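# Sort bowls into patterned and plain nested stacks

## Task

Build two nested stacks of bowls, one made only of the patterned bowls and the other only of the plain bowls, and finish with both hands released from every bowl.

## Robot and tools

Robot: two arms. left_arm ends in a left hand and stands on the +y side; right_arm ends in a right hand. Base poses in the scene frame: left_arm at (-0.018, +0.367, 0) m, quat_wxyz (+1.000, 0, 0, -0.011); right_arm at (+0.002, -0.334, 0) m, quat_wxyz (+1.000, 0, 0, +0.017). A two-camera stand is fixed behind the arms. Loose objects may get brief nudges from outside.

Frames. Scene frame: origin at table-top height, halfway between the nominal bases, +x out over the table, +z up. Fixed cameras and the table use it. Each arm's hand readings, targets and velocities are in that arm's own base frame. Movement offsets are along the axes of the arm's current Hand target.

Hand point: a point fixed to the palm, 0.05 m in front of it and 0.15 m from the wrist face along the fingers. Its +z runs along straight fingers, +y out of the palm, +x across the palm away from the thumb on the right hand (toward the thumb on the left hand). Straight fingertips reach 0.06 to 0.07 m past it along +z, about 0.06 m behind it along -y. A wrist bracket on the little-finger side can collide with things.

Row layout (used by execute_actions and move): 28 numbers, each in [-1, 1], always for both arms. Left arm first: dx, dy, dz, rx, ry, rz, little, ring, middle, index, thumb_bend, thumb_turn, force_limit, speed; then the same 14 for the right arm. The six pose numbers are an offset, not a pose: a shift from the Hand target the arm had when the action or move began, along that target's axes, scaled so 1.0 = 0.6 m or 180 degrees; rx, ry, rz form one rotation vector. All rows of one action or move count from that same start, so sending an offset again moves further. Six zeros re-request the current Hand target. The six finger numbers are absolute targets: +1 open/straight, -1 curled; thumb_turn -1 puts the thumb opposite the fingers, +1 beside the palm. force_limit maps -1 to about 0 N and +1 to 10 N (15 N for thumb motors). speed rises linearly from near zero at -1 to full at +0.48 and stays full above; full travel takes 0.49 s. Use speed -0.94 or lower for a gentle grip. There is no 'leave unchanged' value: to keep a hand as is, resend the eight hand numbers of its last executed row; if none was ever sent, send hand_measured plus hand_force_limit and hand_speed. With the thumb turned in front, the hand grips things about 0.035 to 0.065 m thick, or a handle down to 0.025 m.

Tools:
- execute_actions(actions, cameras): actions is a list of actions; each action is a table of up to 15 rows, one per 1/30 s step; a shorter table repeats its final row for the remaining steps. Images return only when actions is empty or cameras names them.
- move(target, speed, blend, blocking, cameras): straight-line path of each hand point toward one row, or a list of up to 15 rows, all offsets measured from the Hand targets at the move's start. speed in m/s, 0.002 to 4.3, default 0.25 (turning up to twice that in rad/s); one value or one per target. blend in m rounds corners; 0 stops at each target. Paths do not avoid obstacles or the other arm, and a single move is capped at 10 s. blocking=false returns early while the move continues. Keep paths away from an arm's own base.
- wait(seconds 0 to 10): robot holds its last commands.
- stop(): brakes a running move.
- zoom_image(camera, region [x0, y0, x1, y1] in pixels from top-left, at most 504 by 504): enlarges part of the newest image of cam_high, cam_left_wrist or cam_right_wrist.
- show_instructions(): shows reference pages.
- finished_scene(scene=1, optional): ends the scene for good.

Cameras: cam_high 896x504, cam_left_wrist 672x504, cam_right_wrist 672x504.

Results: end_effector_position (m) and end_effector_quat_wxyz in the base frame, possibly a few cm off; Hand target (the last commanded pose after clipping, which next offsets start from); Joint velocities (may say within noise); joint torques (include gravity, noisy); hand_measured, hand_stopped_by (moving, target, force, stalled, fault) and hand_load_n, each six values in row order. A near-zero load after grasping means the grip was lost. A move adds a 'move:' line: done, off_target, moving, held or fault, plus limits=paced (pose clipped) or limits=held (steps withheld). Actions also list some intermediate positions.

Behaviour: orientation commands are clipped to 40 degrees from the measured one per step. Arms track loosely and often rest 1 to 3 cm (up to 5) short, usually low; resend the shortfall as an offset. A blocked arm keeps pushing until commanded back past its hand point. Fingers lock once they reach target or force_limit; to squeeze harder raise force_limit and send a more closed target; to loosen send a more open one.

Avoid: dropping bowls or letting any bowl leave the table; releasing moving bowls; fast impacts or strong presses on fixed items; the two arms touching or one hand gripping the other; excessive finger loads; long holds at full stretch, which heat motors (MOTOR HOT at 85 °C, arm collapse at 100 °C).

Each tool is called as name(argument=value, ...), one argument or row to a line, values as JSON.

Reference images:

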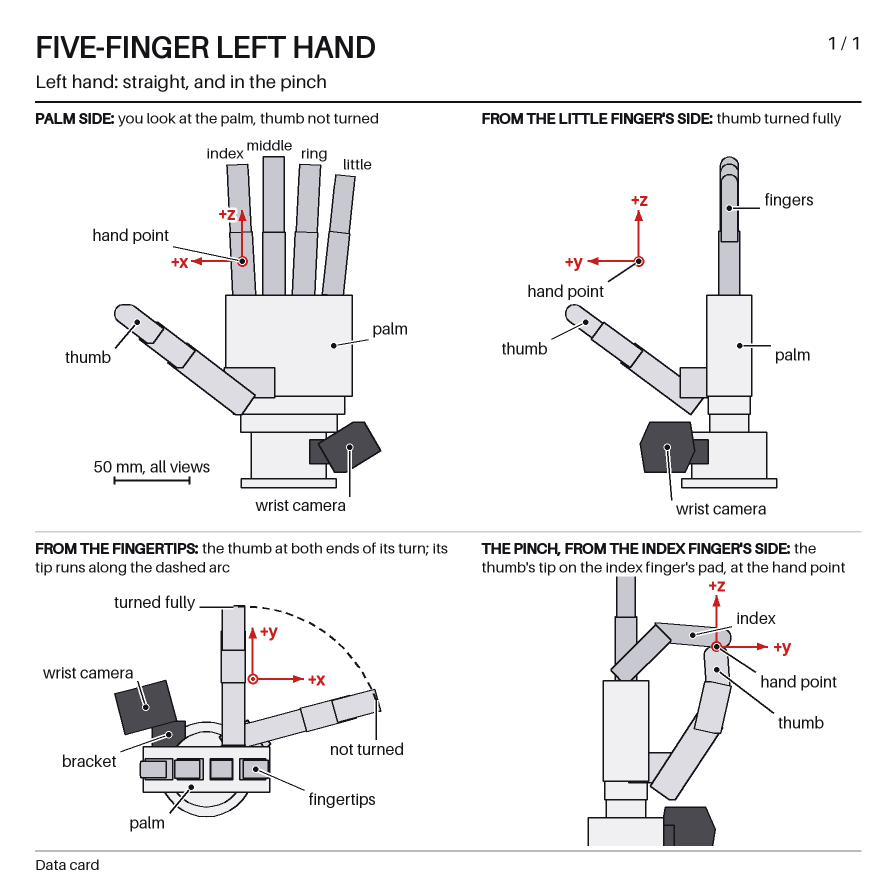

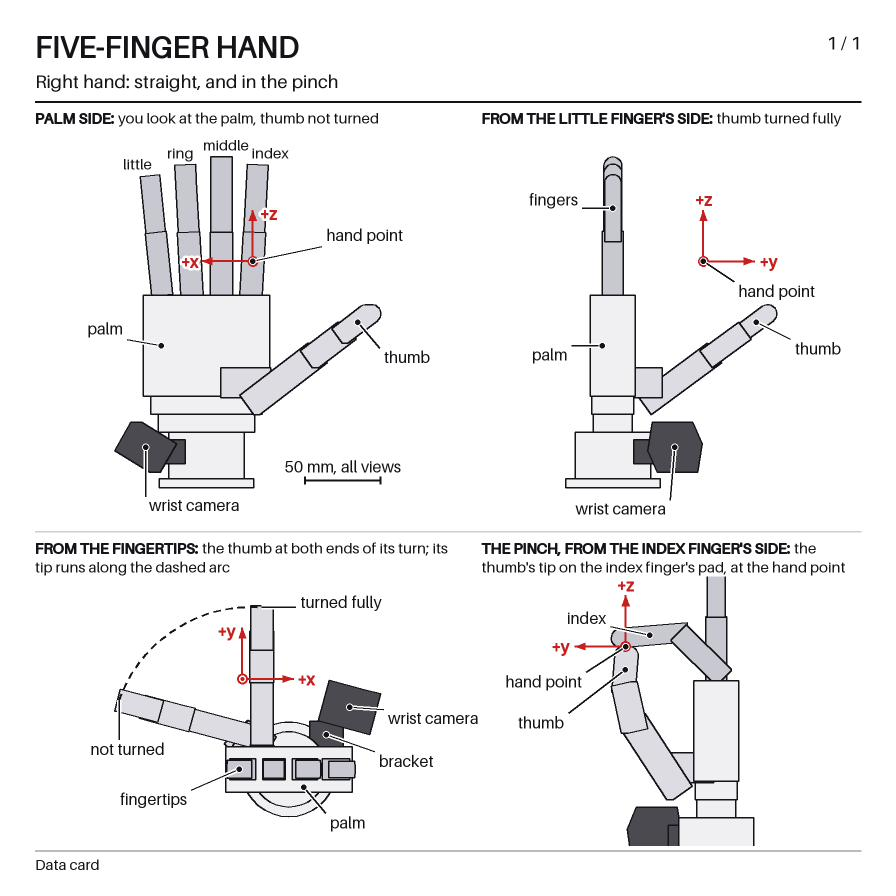

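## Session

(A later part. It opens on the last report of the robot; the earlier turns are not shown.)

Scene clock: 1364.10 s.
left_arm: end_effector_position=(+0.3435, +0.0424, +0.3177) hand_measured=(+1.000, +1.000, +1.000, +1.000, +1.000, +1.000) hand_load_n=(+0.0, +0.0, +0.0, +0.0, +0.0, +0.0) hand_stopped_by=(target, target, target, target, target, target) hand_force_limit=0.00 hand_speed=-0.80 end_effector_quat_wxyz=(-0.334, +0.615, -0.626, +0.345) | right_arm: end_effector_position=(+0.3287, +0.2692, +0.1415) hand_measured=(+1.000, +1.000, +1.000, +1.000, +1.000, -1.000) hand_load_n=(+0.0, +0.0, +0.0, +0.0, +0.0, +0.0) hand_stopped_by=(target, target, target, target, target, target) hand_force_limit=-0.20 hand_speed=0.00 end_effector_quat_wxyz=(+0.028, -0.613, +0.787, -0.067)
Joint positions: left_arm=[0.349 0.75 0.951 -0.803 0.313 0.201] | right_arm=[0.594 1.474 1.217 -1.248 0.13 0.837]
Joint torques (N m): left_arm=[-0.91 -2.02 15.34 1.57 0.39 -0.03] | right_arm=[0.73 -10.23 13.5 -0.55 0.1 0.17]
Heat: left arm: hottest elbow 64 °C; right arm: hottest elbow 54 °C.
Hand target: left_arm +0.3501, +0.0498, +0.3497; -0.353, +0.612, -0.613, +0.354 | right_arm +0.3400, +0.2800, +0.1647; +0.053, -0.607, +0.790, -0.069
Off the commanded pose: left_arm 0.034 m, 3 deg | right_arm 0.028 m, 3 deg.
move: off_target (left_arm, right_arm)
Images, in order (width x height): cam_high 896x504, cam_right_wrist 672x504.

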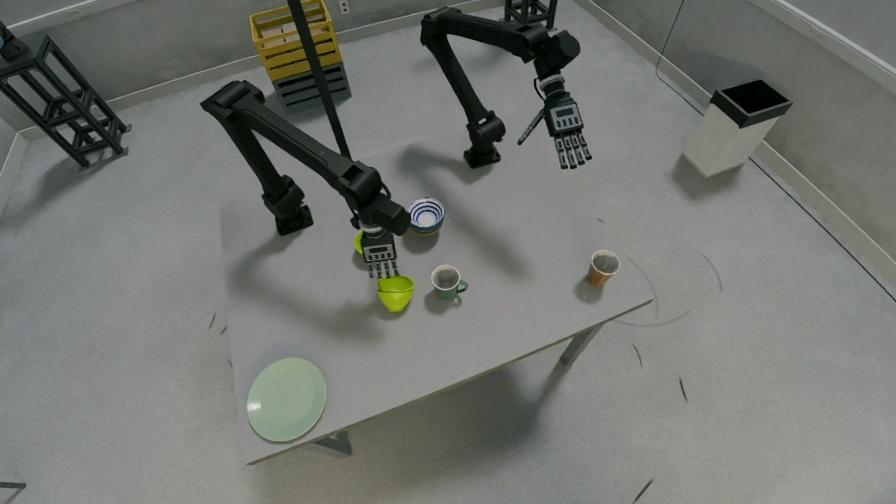

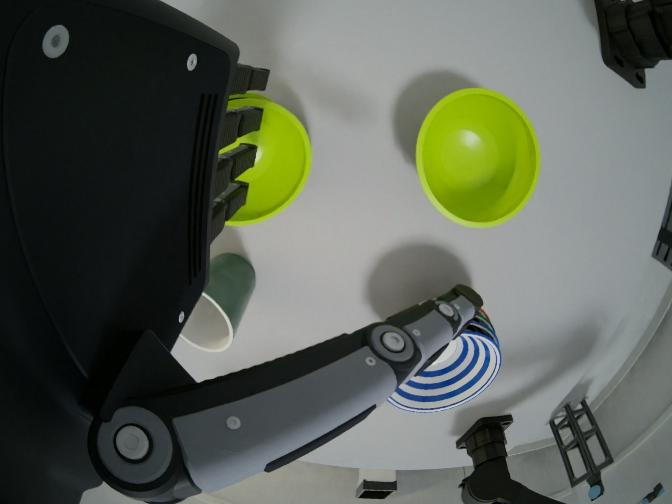

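move(
  target=[
    [0,0,0,0,0,0,1,1,1,1,1,1,0,-0.8, -0.0483,-0.0383,0.0067,0,0,0,1,1,1,1,1,-1,-0.2,0],
    [0,0,0,0,0,0,1,1,1,1,1,1,0,-0.8, -0.0711,-0.1733,0.0305,0,0,0,1,1,1,1,1,-1,-0.2,0],
  ],
  speed=[0.08,0.05],
  blend=[0.01,0],
  cameras=["cam_high","cam_right_wrist"],
)

zoom_image(
  camera="cam_high",
  region=[340, 220, 450, 330],
)

Scene clock: 1407.90 s.
left_arm: end_effector_position=(+0.3435, +0.0424, +0.3177) hand_measured=(+1.000, +1.000, +1.000, +1.000, +1.000, +1.000) hand_load_n=(+0.0, +0.0, +0.0, +0.0, +0.0, +0.0) hand_stopped_by=(target, target, target, target, target, target) hand_force_limit=0.00 hand_speed=-0.80 end_effector_quat_wxyz=(-0.334, +0.615, -0.626, +0.345) | right_arm: end_effector_position=(+0.4396, +0.2899, +0.1516) hand_measured=(+1.000, +1.000, +1.000, +1.000, +1.000, -1.000) hand_load_n=(+0.0, +0.0, +0.0, +0.0, +0.0, +0.0) hand_stopped_by=(target, target, target, target, target, target) hand_force_limit=-0.20 hand_speed=0.00 end_effector_quat_wxyz=(+0.041, -0.603, +0.794, -0.068)
Joint positions: left_arm=[0.349 0.75 0.951 -0.803 0.313 0.201] | right_arm=[0.508 1.713 1.533 -1.288 0.123 0.774]
Joint torques (N m): left_arm=[-0.85 -2.02 15.34 1.57 0.39 -0.03] | right_arm=[0.44 -11.87 13.96 -0.31 -0.05 -0.11]
Heat: left arm: hottest elbow 64 °C; right arm: hottest elbow 56 °C.
Hand target: left_arm +0.3501, +0.0498, +0.3497; -0.353, +0.612, -0.613, +0.354 | right_arm +0.4530, +0.2939, +0.1648; +0.053, -0.607, +0.790, -0.069
Off the commanded pose: left_arm 0.034 m, 3 deg | right_arm 0.019 m, 1 deg.
move: off_target (left_arm, right_arm)
Images, in order (width x height): cam_high 896x504, cam_right_wrist 672x504.

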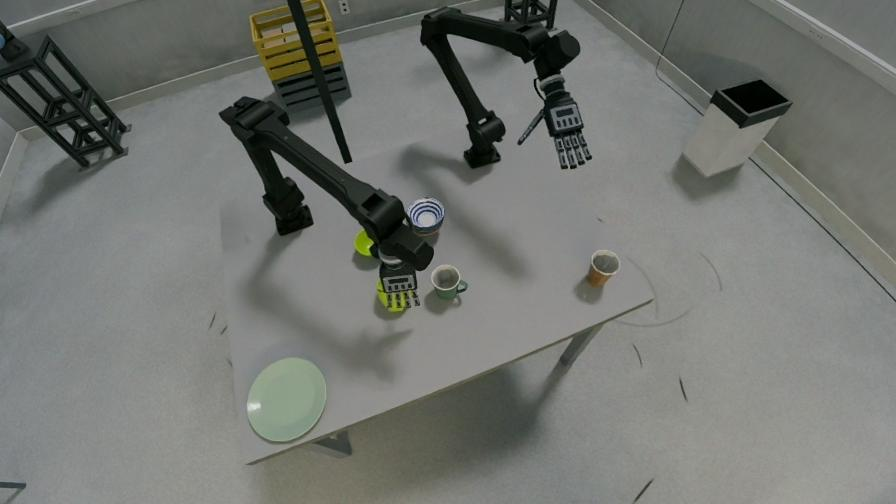

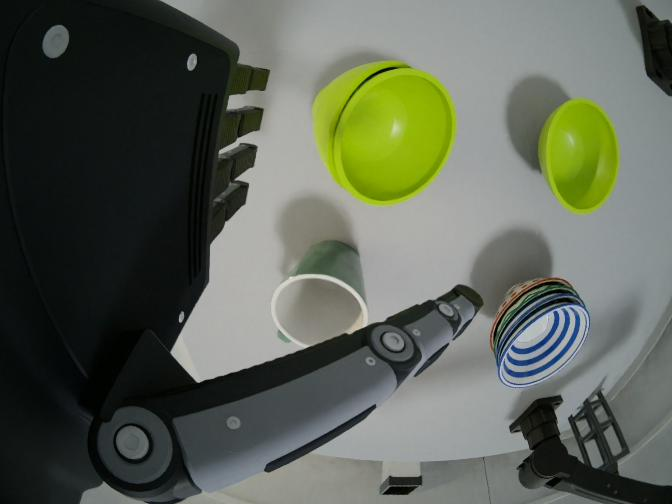

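Scaled by 4.582 from the camera's 896x504 image, which has a finer 1280x720 frame.

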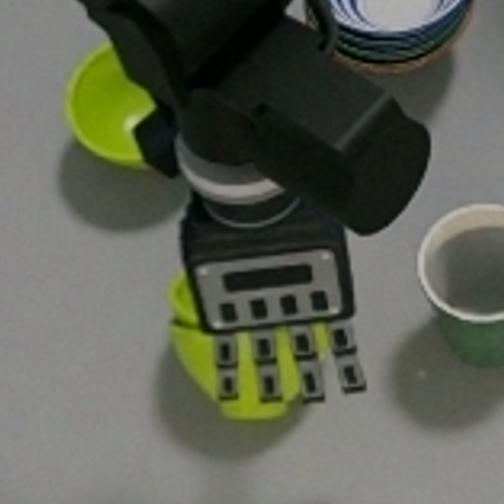

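move(
  target=[
    [0,0,0,0,0,0,1,1,1,1,1,1,0,-0.8, 0.0408,0.1507,-0.0265,0,0,0,1,1,1,1,1,-1,-0.2,0],
    [0,0,0,0,0,0,1,1,1,1,1,1,0,-0.8, 0.0408,0.1593,0.0227,0,0,0,1,1,1,1,1,-1,-0.2,0],
    [0,0,0,0,0,0,1,1,1,1,1,1,0,-0.8, 0.0161,0.0045,0.05,0,0,0,1,1,1,1,1,-1,-0.2,0],
  ],
  speed=[0.12,0.08,0.05],
  cameras=["cam_high","cam_right_wrist"],
)

zoom_image(
  camera="cam_high",
  region=[340, 220, 450, 330],
)

Scene clock: 1441.40 s.
left_arm: end_effector_position=(+0.3435, +0.0424, +0.3177) hand_measured=(+1.000, +1.000, +1.000, +1.000, +1.000, +1.000) hand_load_n=(-0.5, +0.0, +0.0, +0.0, +0.0, +0.0) hand_stopped_by=(target, target, target, target, target, target) hand_force_limit=0.00 hand_speed=-0.80 end_effector_quat_wxyz=(-0.334, +0.615, -0.626, +0.345) | right_arm: end_effector_position=(+0.4377, +0.2799, +0.1223) hand_measured=(+1.000, +1.000, +1.000, +1.000, +1.000, -1.000) hand_load_n=(+0.0, +0.0, +0.0, +0.0, +0.0, +0.0) hand_stopped_by=(target, target, target, target, target, target) hand_force_limit=-0.20 hand_speed=0.00 end_effector_quat_wxyz=(+0.041, -0.603, +0.794, -0.068)
Joint positions: left_arm=[0.349 0.75 0.951 -0.803 0.313 0.201] | right_arm=[0.493 1.714 1.455 -1.209 0.121 0.757]
Joint torques (N m): left_arm=[-0.91 -2.02 15.35 1.57 0.4 -0.03] | right_arm=[0.21 -11.52 14.01 -0.27 -0.09 -0.13]
Heat: left arm: hottest elbow 65 °C; right arm: hottest elbow 55 °C.
Hand target: left_arm +0.3501, +0.0498, +0.3497; -0.353, +0.612, -0.613, +0.354 | right_arm +0.4529, +0.2840, +0.1349; +0.053, -0.607, +0.790, -0.069
Off the commanded pose: left_arm 0.034 m, 3 deg | right_arm 0.020 m, 1 deg.
move: off_target (left_arm, right_arm)
Images, in order (width x height): cam_high 896x504, cam_right_wrist 672x504.

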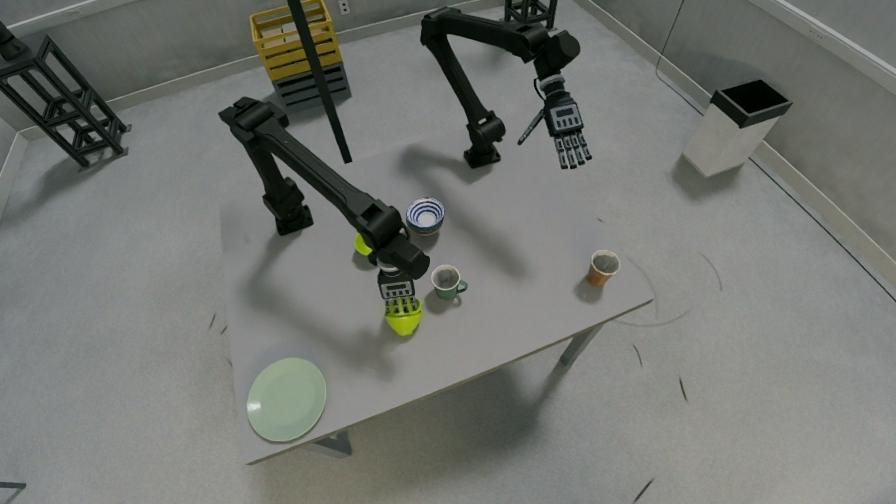

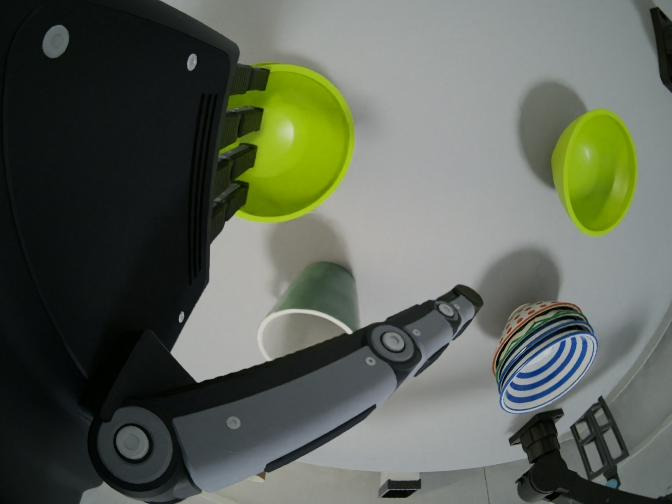

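Scaled by 4.582 from the camera's 896x504 image, which has a finer 1280x720 frame.

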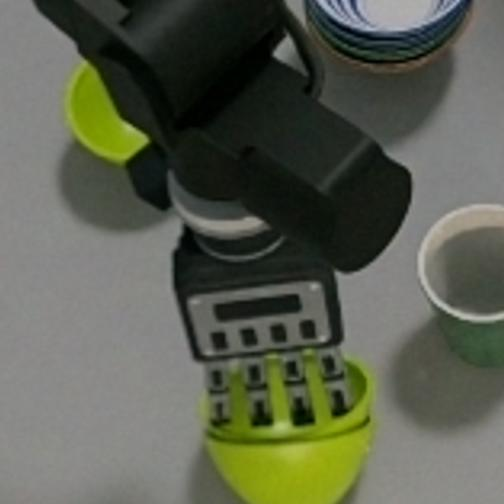

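move(
  target=[0,0,0,0,0,0,1,1,1,1,1,1,0,-0.8, 0.0207,0.016,-0.2058,0,0,0,1,1,1,1,1,-1,-0.2,0],
  speed=0.15,
  cameras=["cam_high","cam_right_wrist"],
)

zoom_image(
  camera="cam_high",
  region=[340, 240, 450, 350],
)

zoom_image(
  camera="cam_right_wrist",
  region=[200, 60, 480, 270],
)

Scene clock: 1481.70 s.
left_arm: end_effector_position=(+0.3435, +0.0424, +0.3177) hand_measured=(+1.000, +1.000, +1.000, +1.000, +1.000, +1.000) hand_load_n=(+0.0, +0.0, +0.0, +0.0, -0.5, +0.0) hand_stopped_by=(target, target, target, target, target, target) hand_force_limit=0.00 hand_speed=-0.80 end_effector_quat_wxyz=(-0.334, +0.615, -0.626, +0.345) | right_arm: end_effector_position=(+0.4130, +0.2720, +0.2311) hand_measured=(+1.000, +1.000, +1.000, +1.000, +1.000, -1.000) hand_load_n=(+0.0, +0.0, +0.0, +0.0, +0.0, +0.0) hand_stopped_by=(target, target, target, target, target, target) hand_force_limit=-0.20 hand_speed=0.00 end_effector_quat_wxyz=(+0.030, -0.608, +0.790, -0.066)
Joint positions: left_arm=[0.349 0.75 0.951 -0.803 0.313 0.201] | right_arm=[0.503 1.629 1.634 -1.496 0.121 0.757]
Joint torques (N m): left_arm=[-0.91 -2.02 15.34 1.57 0.39 -0.03] | right_arm=[1.38 -12.98 14.08 -0.21 0.02 0.1]
Heat: left arm: hottest elbow 65 °C; right arm: hottest elbow 53 °C.
Hand target: left_arm +0.3501, +0.0498, +0.3497; -0.353, +0.612, -0.613, +0.354 | right_arm +0.4199, +0.2799, +0.2548; +0.053, -0.607, +0.790, -0.069
Off the commanded pose: left_arm 0.034 m, 3 deg | right_arm 0.026 m, 3 deg.
move: off_target (left_arm, right_arm)
Images, in order (width x height): cam_high 896x504, cam_right_wrist 672x504.

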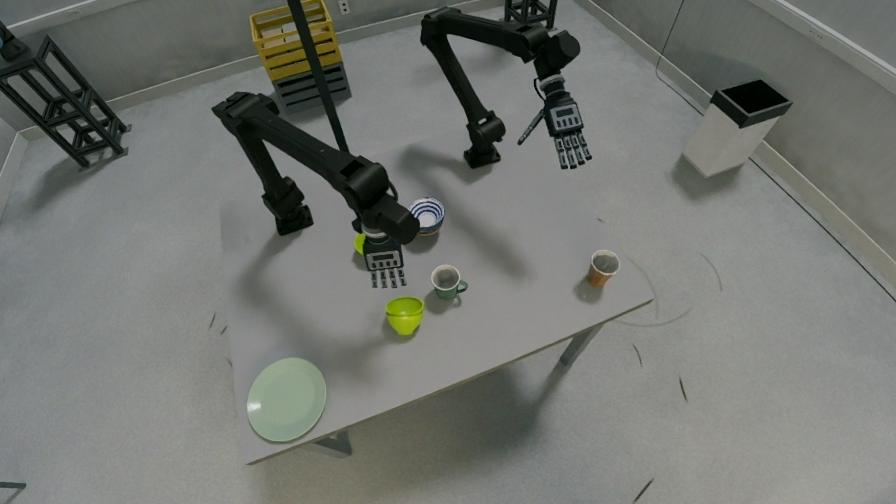

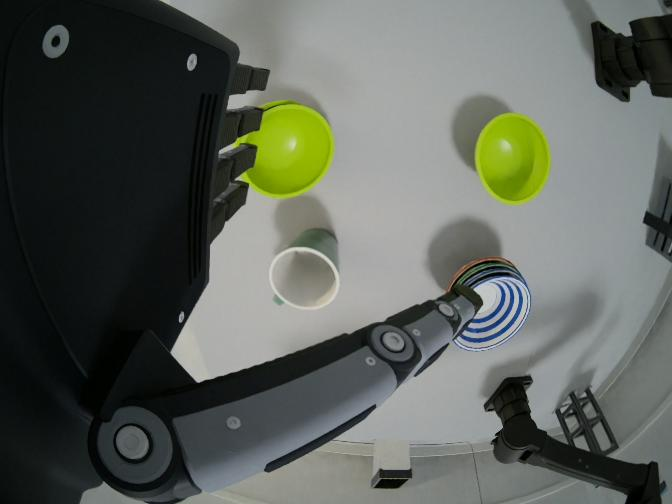

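Scaled by 4.582 from the camera's 896x504 image, which has a finer 1280x720 frame.

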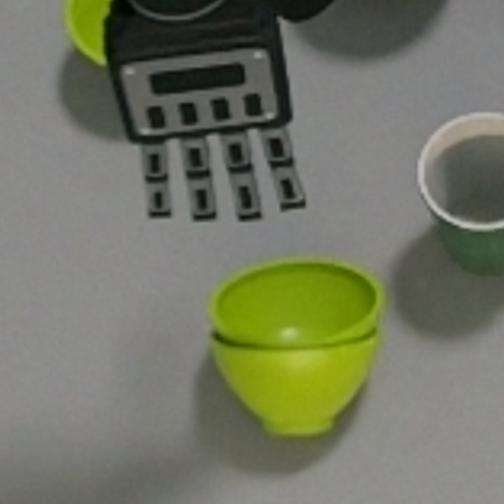

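Scaled by 1.800 from the camera's 672x504 image, which has a finer 960x720 frame.

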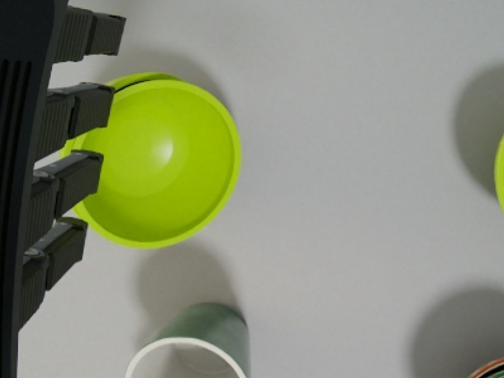

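move(
  target=[0,0,0,0,0,0,1,1,1,1,1,1,0,-0.8, -0.0347,-0.1313,0.1162,0.4048,-0.2474,-0.5395,-1,-1,0.2,0.2,0.35,-1,-0.2,0],
  speed=0.3,
  cameras=["cam_high","cam_right_wrist"],
)

zoom_image(
  camera="cam_high",
  region=[340, 220, 480, 360],
)

Scene clock: 1548.40 s.
left_arm: end_effector_position=(+0.3435, +0.0424, +0.3177) hand_measured=(+1.000, +1.000, +1.000, +1.000, +1.000, +1.000) hand_load_n=(+0.0, +0.0, +0.0, +0.0, +0.0, +0.0) hand_stopped_by=(target, target, target, target, target, target) hand_force_limit=0.00 hand_speed=-0.80 end_effector_quat_wxyz=(-0.334, +0.615, -0.626, +0.345) | right_arm: end_effector_position=(+0.4999, +0.2773, +0.1922) hand_measured=(-1.000, -1.000, +0.200, +0.200, +0.350, -1.000) hand_load_n=(+0.0, +0.0, +0.0, +0.5, +0.0, +0.0) hand_stopped_by=(target, target, target, target, target, target) hand_force_limit=-0.20 hand_speed=0.00 end_effector_quat_wxyz=(-0.531, +0.797, +0.114, +0.263)
Joint positions: left_arm=[0.349 0.75 0.951 -0.803 0.313 0.201] | right_arm=[0.273 1.459 1.015 -0.064 -0.916 -1.019]
Joint torques (N m): left_arm=[-0.91 -2.02 15.34 1.55 0.39 -0.03] | right_arm=[0.15 -9.41 11.73 2.24 -0.43 -0.16]
Heat: left arm: hottest elbow 66 °C; right arm: hottest elbow 55 °C.
Hand target: left_arm +0.3501, +0.0498, +0.3497; -0.353, +0.612, -0.613, +0.354 | right_arm +0.5120, +0.2768, +0.1999; -0.530, +0.791, +0.125, +0.279
Off the commanded pose: left_arm 0.034 m, 3 deg | right_arm 0.014 m, 2 deg.
move: off_target (left_arm, right_arm)
Images, in order (width x height): cam_high 896x504, cam_right_wrist 672x504.

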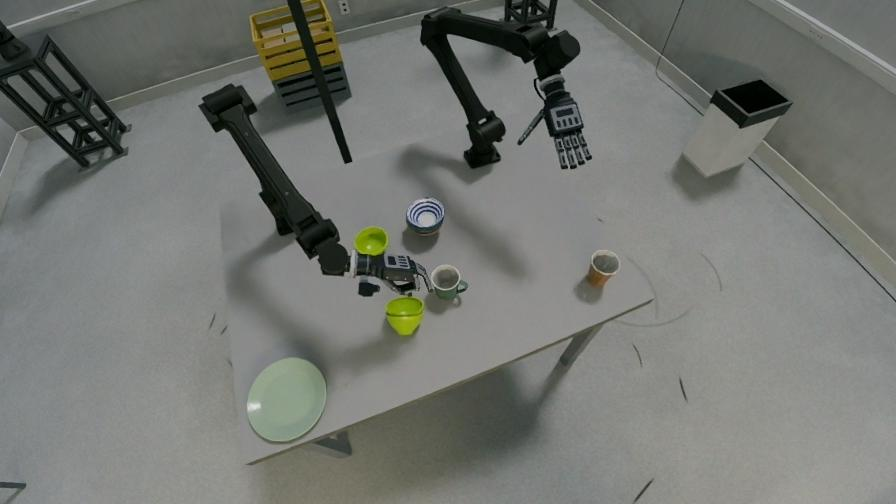

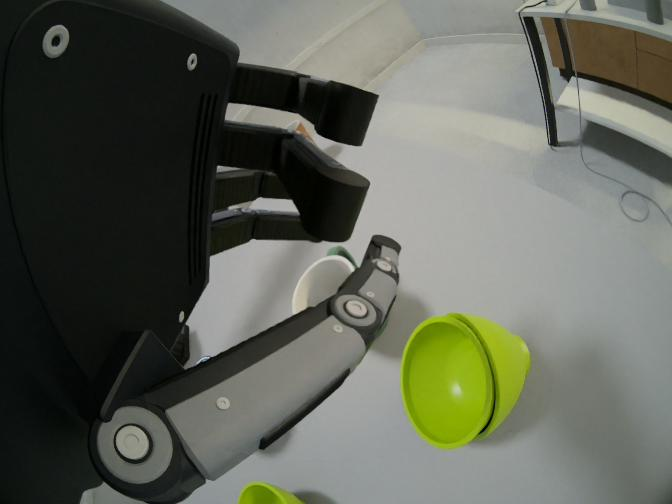

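Scaled by 3.600 from the camera's 896x504 image, which has a finer 1280x720 frame.

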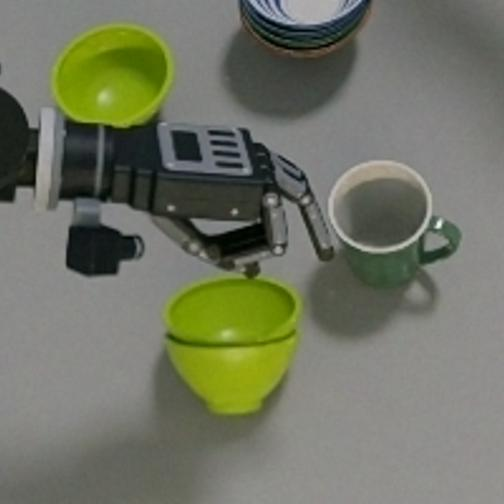

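zoom_image(
  camera="cam_high",
  region=[370, 240, 450, 320],
)

Scaled by 6.300 from the camera's 896x504 image, which has a finer 1280x720 frame.

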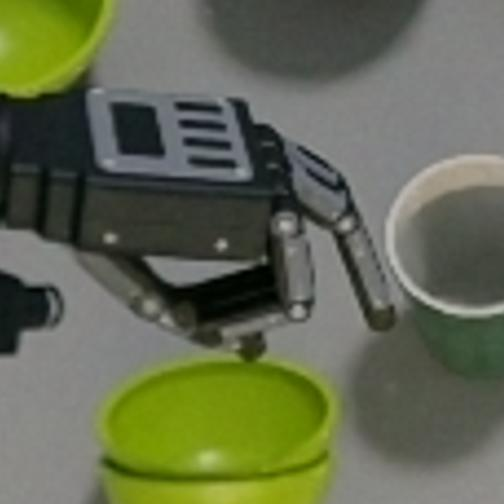

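move(
  target=[0,0,0,0,0,0,1,1,1,1,1,1,0,-0.8, -0.114,0.1034,0.0538,0,0,0,-1,-1,0.2,0.2,0.35,-1,-0.2,0],
  speed=0.12,
  cameras=["cam_high","cam_right_wrist"],
)

zoom_image(
  camera="cam_high",
  region=[370, 240, 470, 340],
)

Scene clock: 1602.53 s.
left_arm: end_effector_position=(+0.3435, +0.0424, +0.3177) hand_measured=(+1.000, +1.000, +1.000, +1.000, +1.000, +1.000) hand_load_n=(+0.0, +0.0, +0.0, +0.0, +0.0, -0.5) hand_stopped_by=(target, target, target, target, target, target) hand_force_limit=0.00 hand_speed=-0.80 end_effector_quat_wxyz=(-0.334, +0.615, -0.626, +0.345) | right_arm: end_effector_position=(+0.4931, +0.2827, +0.1010) hand_measured=(-1.000, -1.000, +0.200, +0.200, +0.350, -1.000) hand_load_n=(+0.0, +0.0, +0.0, +0.0, +0.0, +0.5) hand_stopped_by=(target, target, target, target, target, target) hand_force_limit=-0.20 hand_speed=0.00 end_effector_quat_wxyz=(-0.528, +0.795, +0.121, +0.273)
Joint positions: left_arm=[0.349 0.75 0.951 -0.803 0.313 0.201] | right_arm=[0.292 1.587 0.869 0.231 -0.893 -1.02]
Joint torques (N m): left_arm=[-0.85 -2.08 15.34 1.57 0.39 -0.03] | right_arm=[0.79 -9.58 9.09 2.8 -0.27 0.03]
Heat: left arm: hottest elbow 66 °C; right arm: hottest elbow 54 °C.
Hand target: left_arm +0.3501, +0.0498, +0.3497; -0.353, +0.612, -0.613, +0.354 | right_arm +0.4969, +0.2878, +0.1037; -0.530, +0.791, +0.125, +0.279
Off the commanded pose: left_arm 0.034 m, 3 deg | right_arm 0.007 m, 1 deg.
move: off_target (left_arm)
Images, in order (width x height): cam_high 896x504, cam_right_wrist 672x504.

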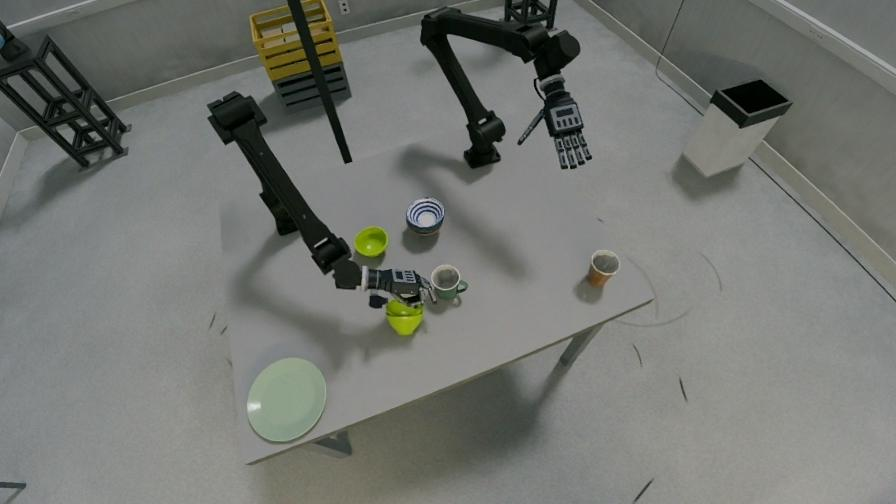

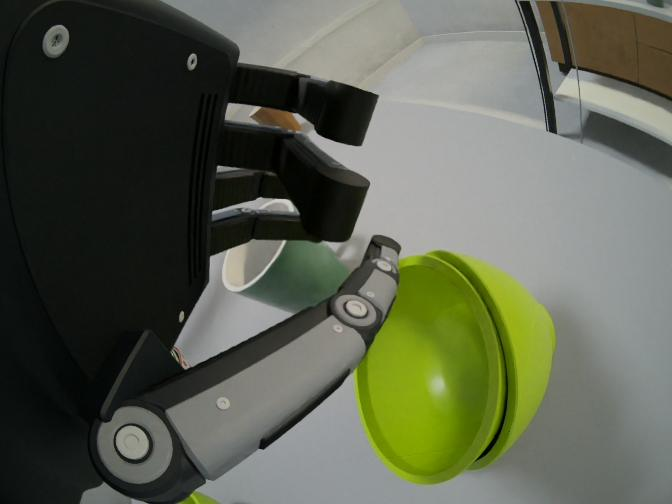

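Scaled by 5.040 from the camera's 896x504 image, which has a finer 1280x720 frame.

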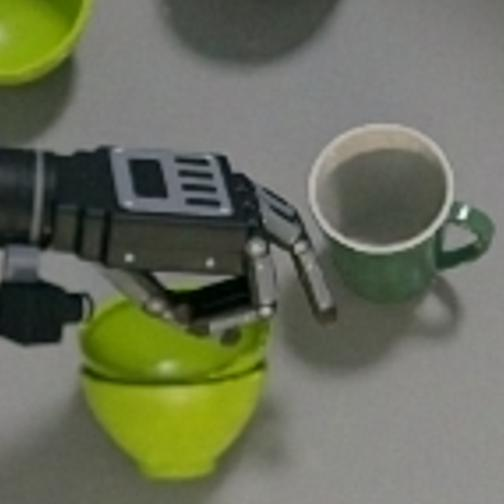

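move(
  target=[0,0,0,0,0,0,1,1,1,1,1,1,0,-0.8, -0.0335,0.045,0.0163,0,0,0,-1,-1,0.2,0.2,0.35,-1,-0.2,0],
  speed=0.08,
  cameras=["cam_high","cam_right_wrist"],
)

zoom_image(
  camera="cam_high",
  region=[370, 250, 460, 340],
)

Scene clock: 1632.27 s.
left_arm: end_effector_position=(+0.3435, +0.0424, +0.3177) hand_measured=(+1.000, +1.000, +1.000, +1.000, +1.000, +1.000) hand_load_n=(+0.0, -0.5, +0.0, +0.0, +0.0, +0.0) hand_stopped_by=(target, target, target, target, target, target) hand_force_limit=0.00 hand_speed=-0.80 end_effector_quat_wxyz=(-0.334, +0.615, -0.626, +0.345) | right_arm: end_effector_position=(+0.4933, +0.2828, +0.0663) hand_measured=(-1.000, -1.000, +0.200, +0.200, +0.350, -1.000) hand_load_n=(+0.0, +0.0, +0.0, +0.0, +0.0, +0.0) hand_stopped_by=(target, target, target, target, target, target) hand_force_limit=-0.20 hand_speed=0.00 end_effector_quat_wxyz=(-0.528, +0.795, +0.121, +0.273)
Joint positions: left_arm=[0.349 0.75 0.951 -0.803 0.313 0.201] | right_arm=[0.292 1.66 0.839 0.334 -0.893 -1.02]
Joint torques (N m): left_arm=[-0.85 -2.02 15.34 1.57 0.4 -0.03] | right_arm=[1.03 -10.17 8.44 2.8 -0.27 0.03]
Heat: left arm: hottest elbow 66 °C; right arm: hottest elbow 51 °C.
Hand target: left_arm +0.3501, +0.0498, +0.3497; -0.353, +0.612, -0.613, +0.354 | right_arm +0.4969, +0.2877, +0.0687; -0.531, +0.791, +0.125, +0.279
Off the commanded pose: left_arm 0.034 m, 3 deg | right_arm 0.007 m, 1 deg.
move: off_target (left_arm)
Images, in order (width x height): cam_high 896x504, cam_right_wrist 672x504.

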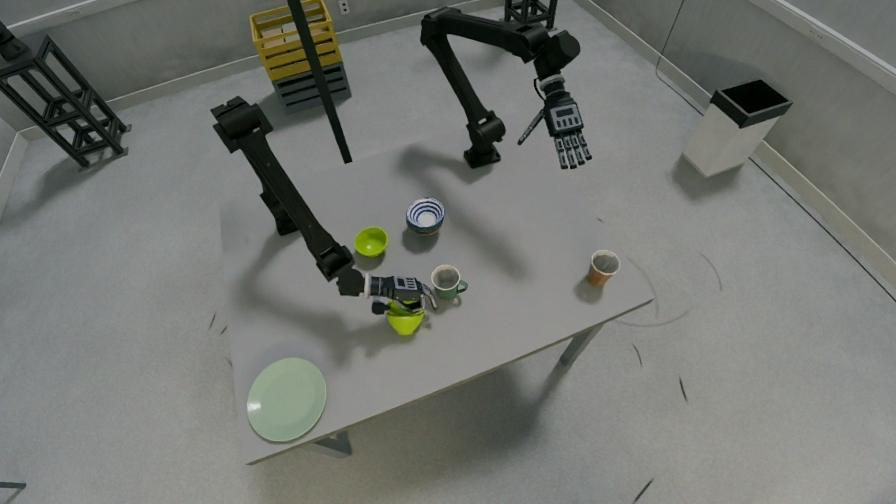

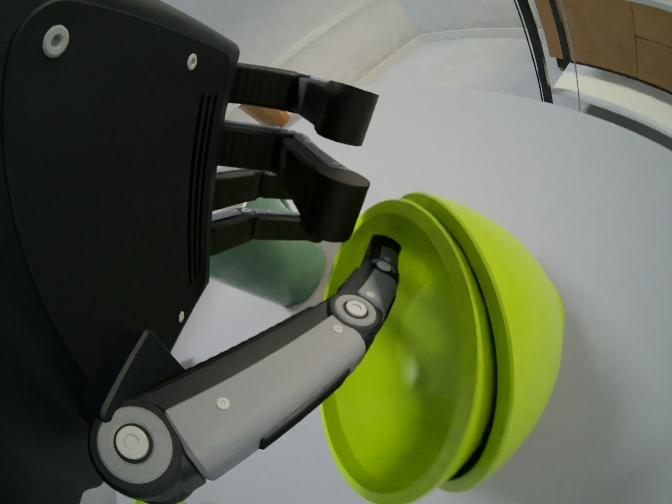

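Scaled by 5.600 from the camera's 896x504 image, which has a finer 1280x720 frame.

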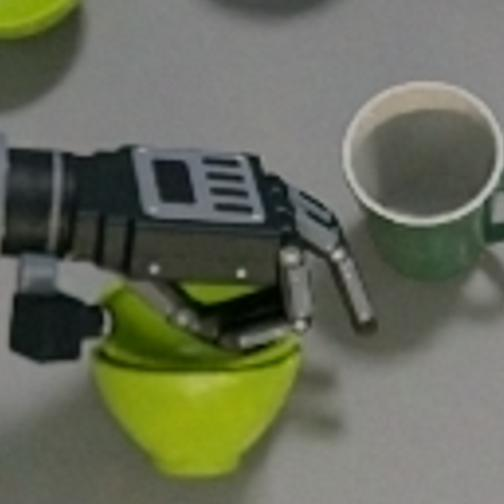

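move(
  target=[0,0,0,0,0,0,1,1,1,1,1,1,0,-0.8, -0.0287,0.0385,0.014,0,0,0,-1,-1,0.2,0.2,0.35,-1,-0.2,0],
  speed=0.06,
  cameras=["cam_high","cam_right_wrist"],
)

zoom_image(
  camera="cam_high",
  region=[370, 250, 460, 340],
)

Scene clock: 1651.50 s.
left_arm: end_effector_position=(+0.3435, +0.0424, +0.3177) hand_measured=(+1.000, +1.000, +1.000, +1.000, +1.000, +1.000) hand_load_n=(+0.0, +0.0, +0.0, +0.0, +0.0, +0.0) hand_stopped_by=(target, target, target, target, target, target) hand_force_limit=0.00 hand_speed=-0.80 end_effector_quat_wxyz=(-0.334, +0.615, -0.626, +0.345) | right_arm: end_effector_position=(+0.4950, +0.2833, +0.0400) hand_measured=(-1.000, -1.000, +0.200, +0.200, +0.350, -1.000) hand_load_n=(+0.0, +0.0, +0.0, +0.0, +0.0, +0.0) hand_stopped_by=(target, target, target, target, target, target) hand_force_limit=-0.20 hand_speed=0.00 end_effector_quat_wxyz=(-0.528, +0.794, +0.123, +0.276)
Joint positions: left_arm=[0.349 0.75 0.951 -0.803 0.313 0.201] | right_arm=[0.292 1.726 0.824 0.422 -0.893 -1.02]
Joint torques (N m): left_arm=[-0.91 -2.02 15.34 1.55 0.39 -0.03] | right_arm=[0.5 -10.75 7.71 2.82 -0.24 0.04]
Heat: left arm: hottest elbow 67 °C; right arm: hottest elbow 49 °C.
Hand target: left_arm +0.3501, +0.0498, +0.3497; -0.353, +0.612, -0.613, +0.354 | right_arm +0.4971, +0.2875, +0.0387; -0.531, +0.790, +0.125, +0.279
Off the commanded pose: left_arm 0.034 m, 3 deg | right_arm 0.005 m, 1 deg.
move: off_target (left_arm)
Images, in order (width x height): cam_high 896x504, cam_right_wrist 672x504.

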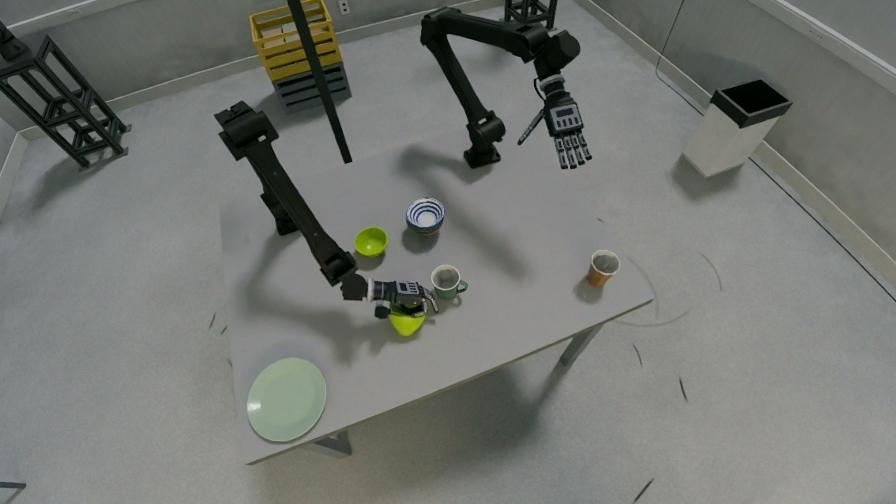

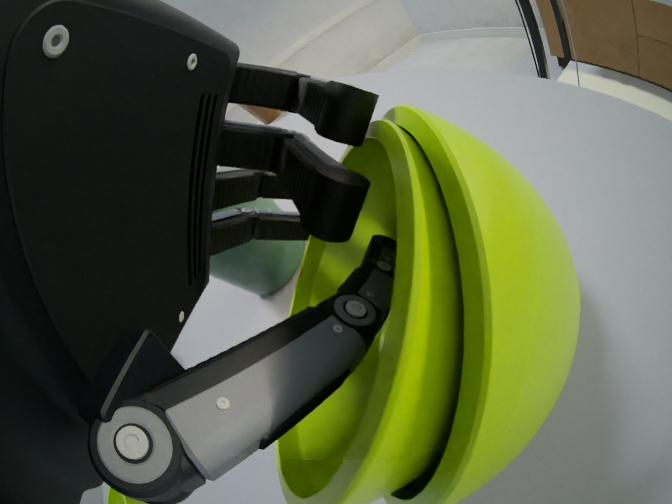

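Scaled by 5.600 from the camera's 896x504 image, which has a finer 1280x720 frame.

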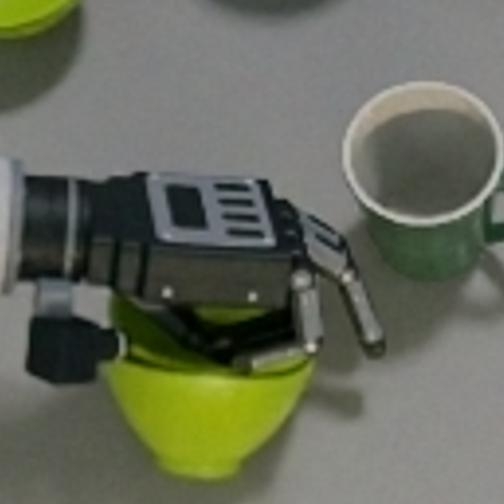

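zoom_image(
  camera="cam_right_wrist",
  region=[200, 100, 460, 360],
)

Scaled by 1.938 from the camera's 672x504 image, which has a finer 960x720 frame.

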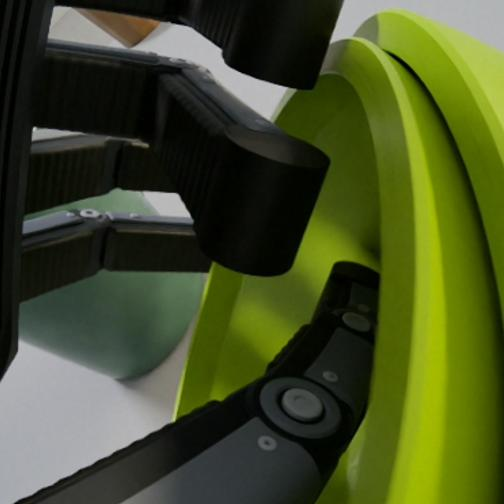

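move(
  target=[0,0,0,0,0,0,1,1,1,1,1,1,0,-0.8, 0,0,0,0,0,0,-1,-1,-0.4,-0.4,-0.3,-1,0.1,-0.75],
  speed=0.06,
  cameras=["cam_high","cam_right_wrist"],
)

zoom_image(
  camera="cam_high",
  region=[370, 250, 460, 340],
)

Scene clock: 1663.53 s.
left_arm: end_effector_position=(+0.3435, +0.0424, +0.3177) hand_measured=(+1.000, +1.000, +1.000, +1.000, +1.000, +1.000) hand_load_n=(+0.0, +0.0, +0.0, -0.5, +0.0, +0.0) hand_stopped_by=(target, target, target, target, target, target) hand_force_limit=0.00 hand_speed=-0.80 end_effector_quat_wxyz=(-0.334, +0.615, -0.626, +0.345) | right_arm: end_effector_position=(+0.4956, +0.2838, +0.0408) hand_measured=(-1.000, -1.000, -0.186, -0.212, +0.144, -1.000) hand_load_n=(+0.0, +0.0, +13.0, +5.5, +8.0, -0.5) hand_stopped_by=(target, target, force, force, force, target) hand_force_limit=0.10 hand_speed=-0.75 end_effector_quat_wxyz=(-0.529, +0.793, +0.124, +0.278)
Joint positions: left_arm=[0.349 0.75 0.951 -0.803 0.313 0.201] | right_arm=[0.293 1.726 0.824 0.427 -0.893 -1.02]
Joint torques (N m): left_arm=[-0.91 -2.02 15.34 1.55 0.39 -0.03] | right_arm=[1.38 -10.23 7.66 2.47 -0.26 0.03]
Heat: left arm: hottest elbow 67 °C; right arm: hottest elbow 49 °C.
Hand target: left_arm +0.3501, +0.0498, +0.3497; -0.353, +0.612, -0.613, +0.354 | right_arm +0.4970, +0.2876, +0.0387; -0.530, +0.791, +0.125, +0.279
Off the commanded pose: left_arm 0.034 m, 3 deg | right_arm 0.005 m, 0 deg.
move: off_target (left_arm)
Images, in order (width x height): cam_high 896x504, cam_right_wrist 672x504.

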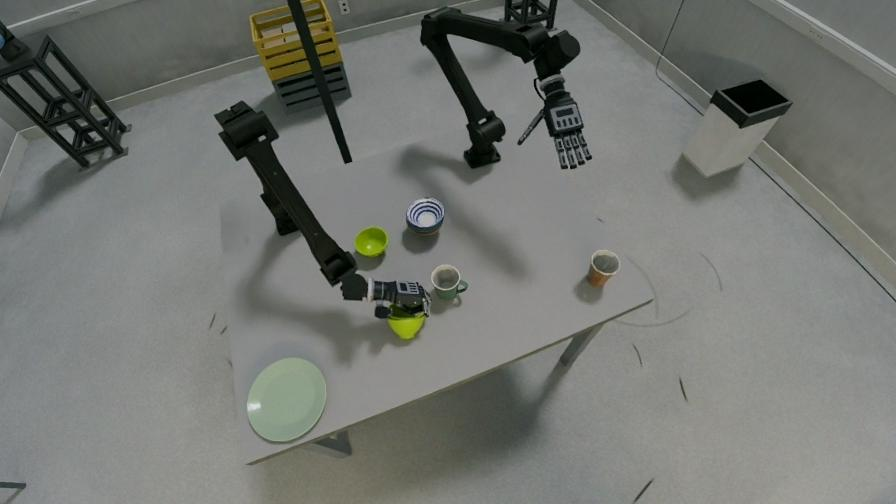

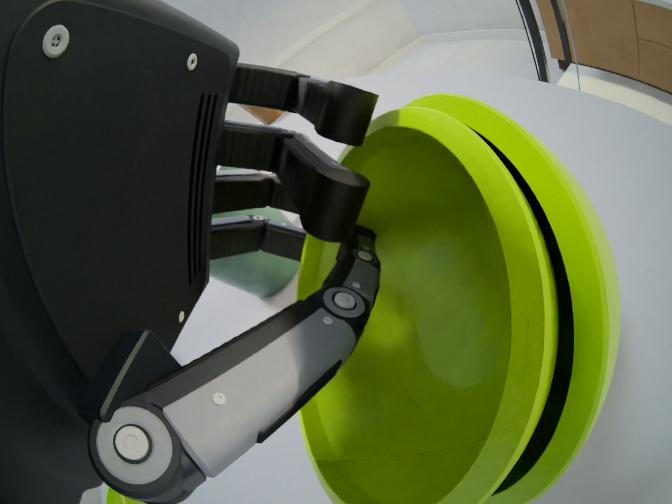

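Scaled by 5.600 from the camera's 896x504 image, which has a finer 1280x720 frame.

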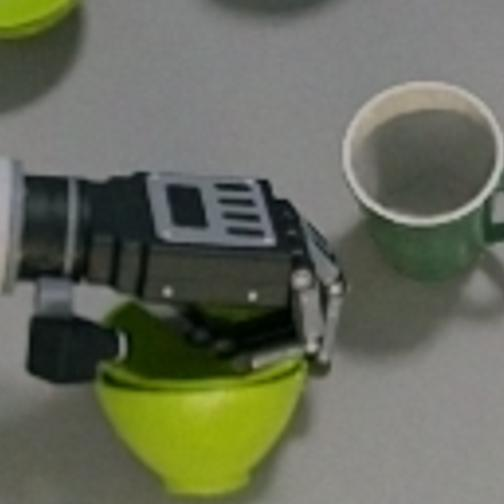

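move(
  target=[0,0,0,0,0,0,1,1,1,1,1,1,0,-0.8, 0.0335,-0.0449,-0.0163,0,-0.0665,0.1828,-1,-1,-0.4,-0.4,-0.3,-1,0.1,-0.75],
  speed=0.1,
  cameras=["cam_high","cam_right_wrist"],
)

zoom_image(
  camera="cam_high",
  region=[370, 250, 460, 340],
)

Scene clock: 1681.63 s.
left_arm: end_effector_position=(+0.3435, +0.0424, +0.3177) hand_measured=(+1.000, +1.000, +1.000, +1.000, +1.000, +1.000) hand_load_n=(+0.0, +0.0, +0.0, +0.0, +0.0, -0.5) hand_stopped_by=(target, target, target, target, target, target) hand_force_limit=0.00 hand_speed=-0.80 end_effector_quat_wxyz=(-0.334, +0.615, -0.626, +0.345) | right_arm: end_effector_position=(+0.4821, +0.2865, +0.0648) hand_measured=(-1.000, -1.000, -0.186, -0.212, +0.144, -1.000) hand_load_n=(+0.0, +0.5, +12.5, +3.0, +7.5, -0.5) hand_stopped_by=(target, target, force, force, force, target) hand_force_limit=0.10 hand_speed=-0.75 end_effector_quat_wxyz=(-0.569, +0.820, -0.044, +0.034)
Joint positions: left_arm=[0.349 0.75 0.951 -0.803 0.313 0.201] | right_arm=[0.245 1.775 1.081 -0.123 -1.07 -0.758]
Joint torques (N m): left_arm=[-0.85 -2.02 15.34 1.55 0.4 -0.03] | right_arm=[0.32 -11.63 12.07 0.54 -0.63 0.17]
Heat: left arm: hottest elbow 67 °C; right arm: hottest elbow 49 °C.
Hand target: left_arm +0.3501, +0.0498, +0.3497; -0.353, +0.612, -0.613, +0.354 | right_arm +0.4970, +0.2877, +0.0736; -0.572, +0.818, -0.050, +0.035
Off the commanded pose: left_arm 0.034 m, 3 deg | right_arm 0.017 m, 1 deg.
move: off_target (left_arm, right_arm)
Images, in order (width x height): cam_high 896x504, cam_right_wrist 672x504.

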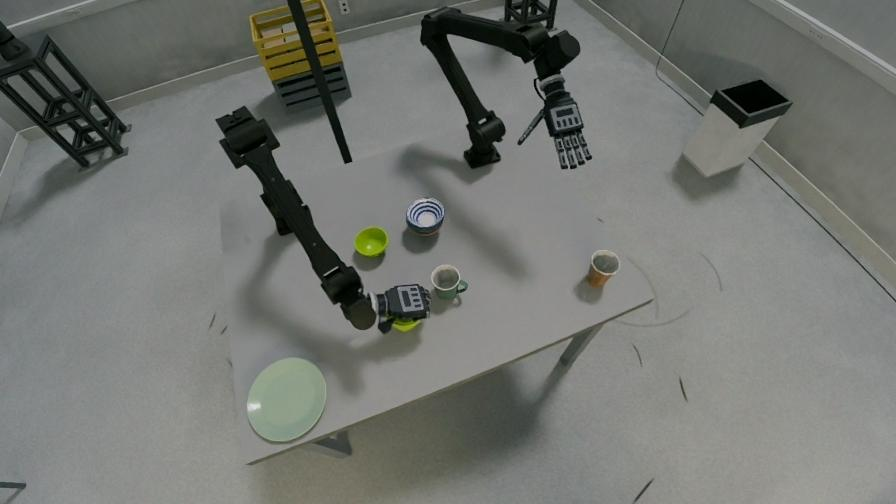

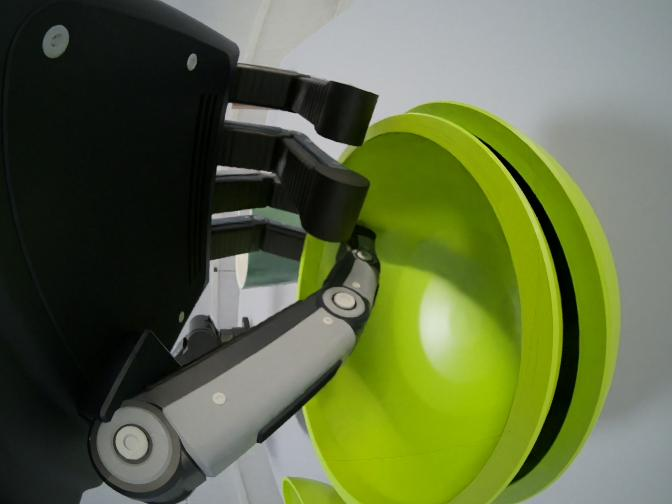

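Scaled by 5.600 from the camera's 896x504 image, which has a finer 1280x720 frame.

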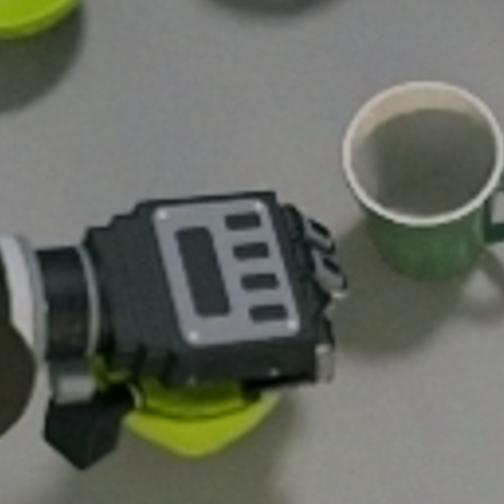

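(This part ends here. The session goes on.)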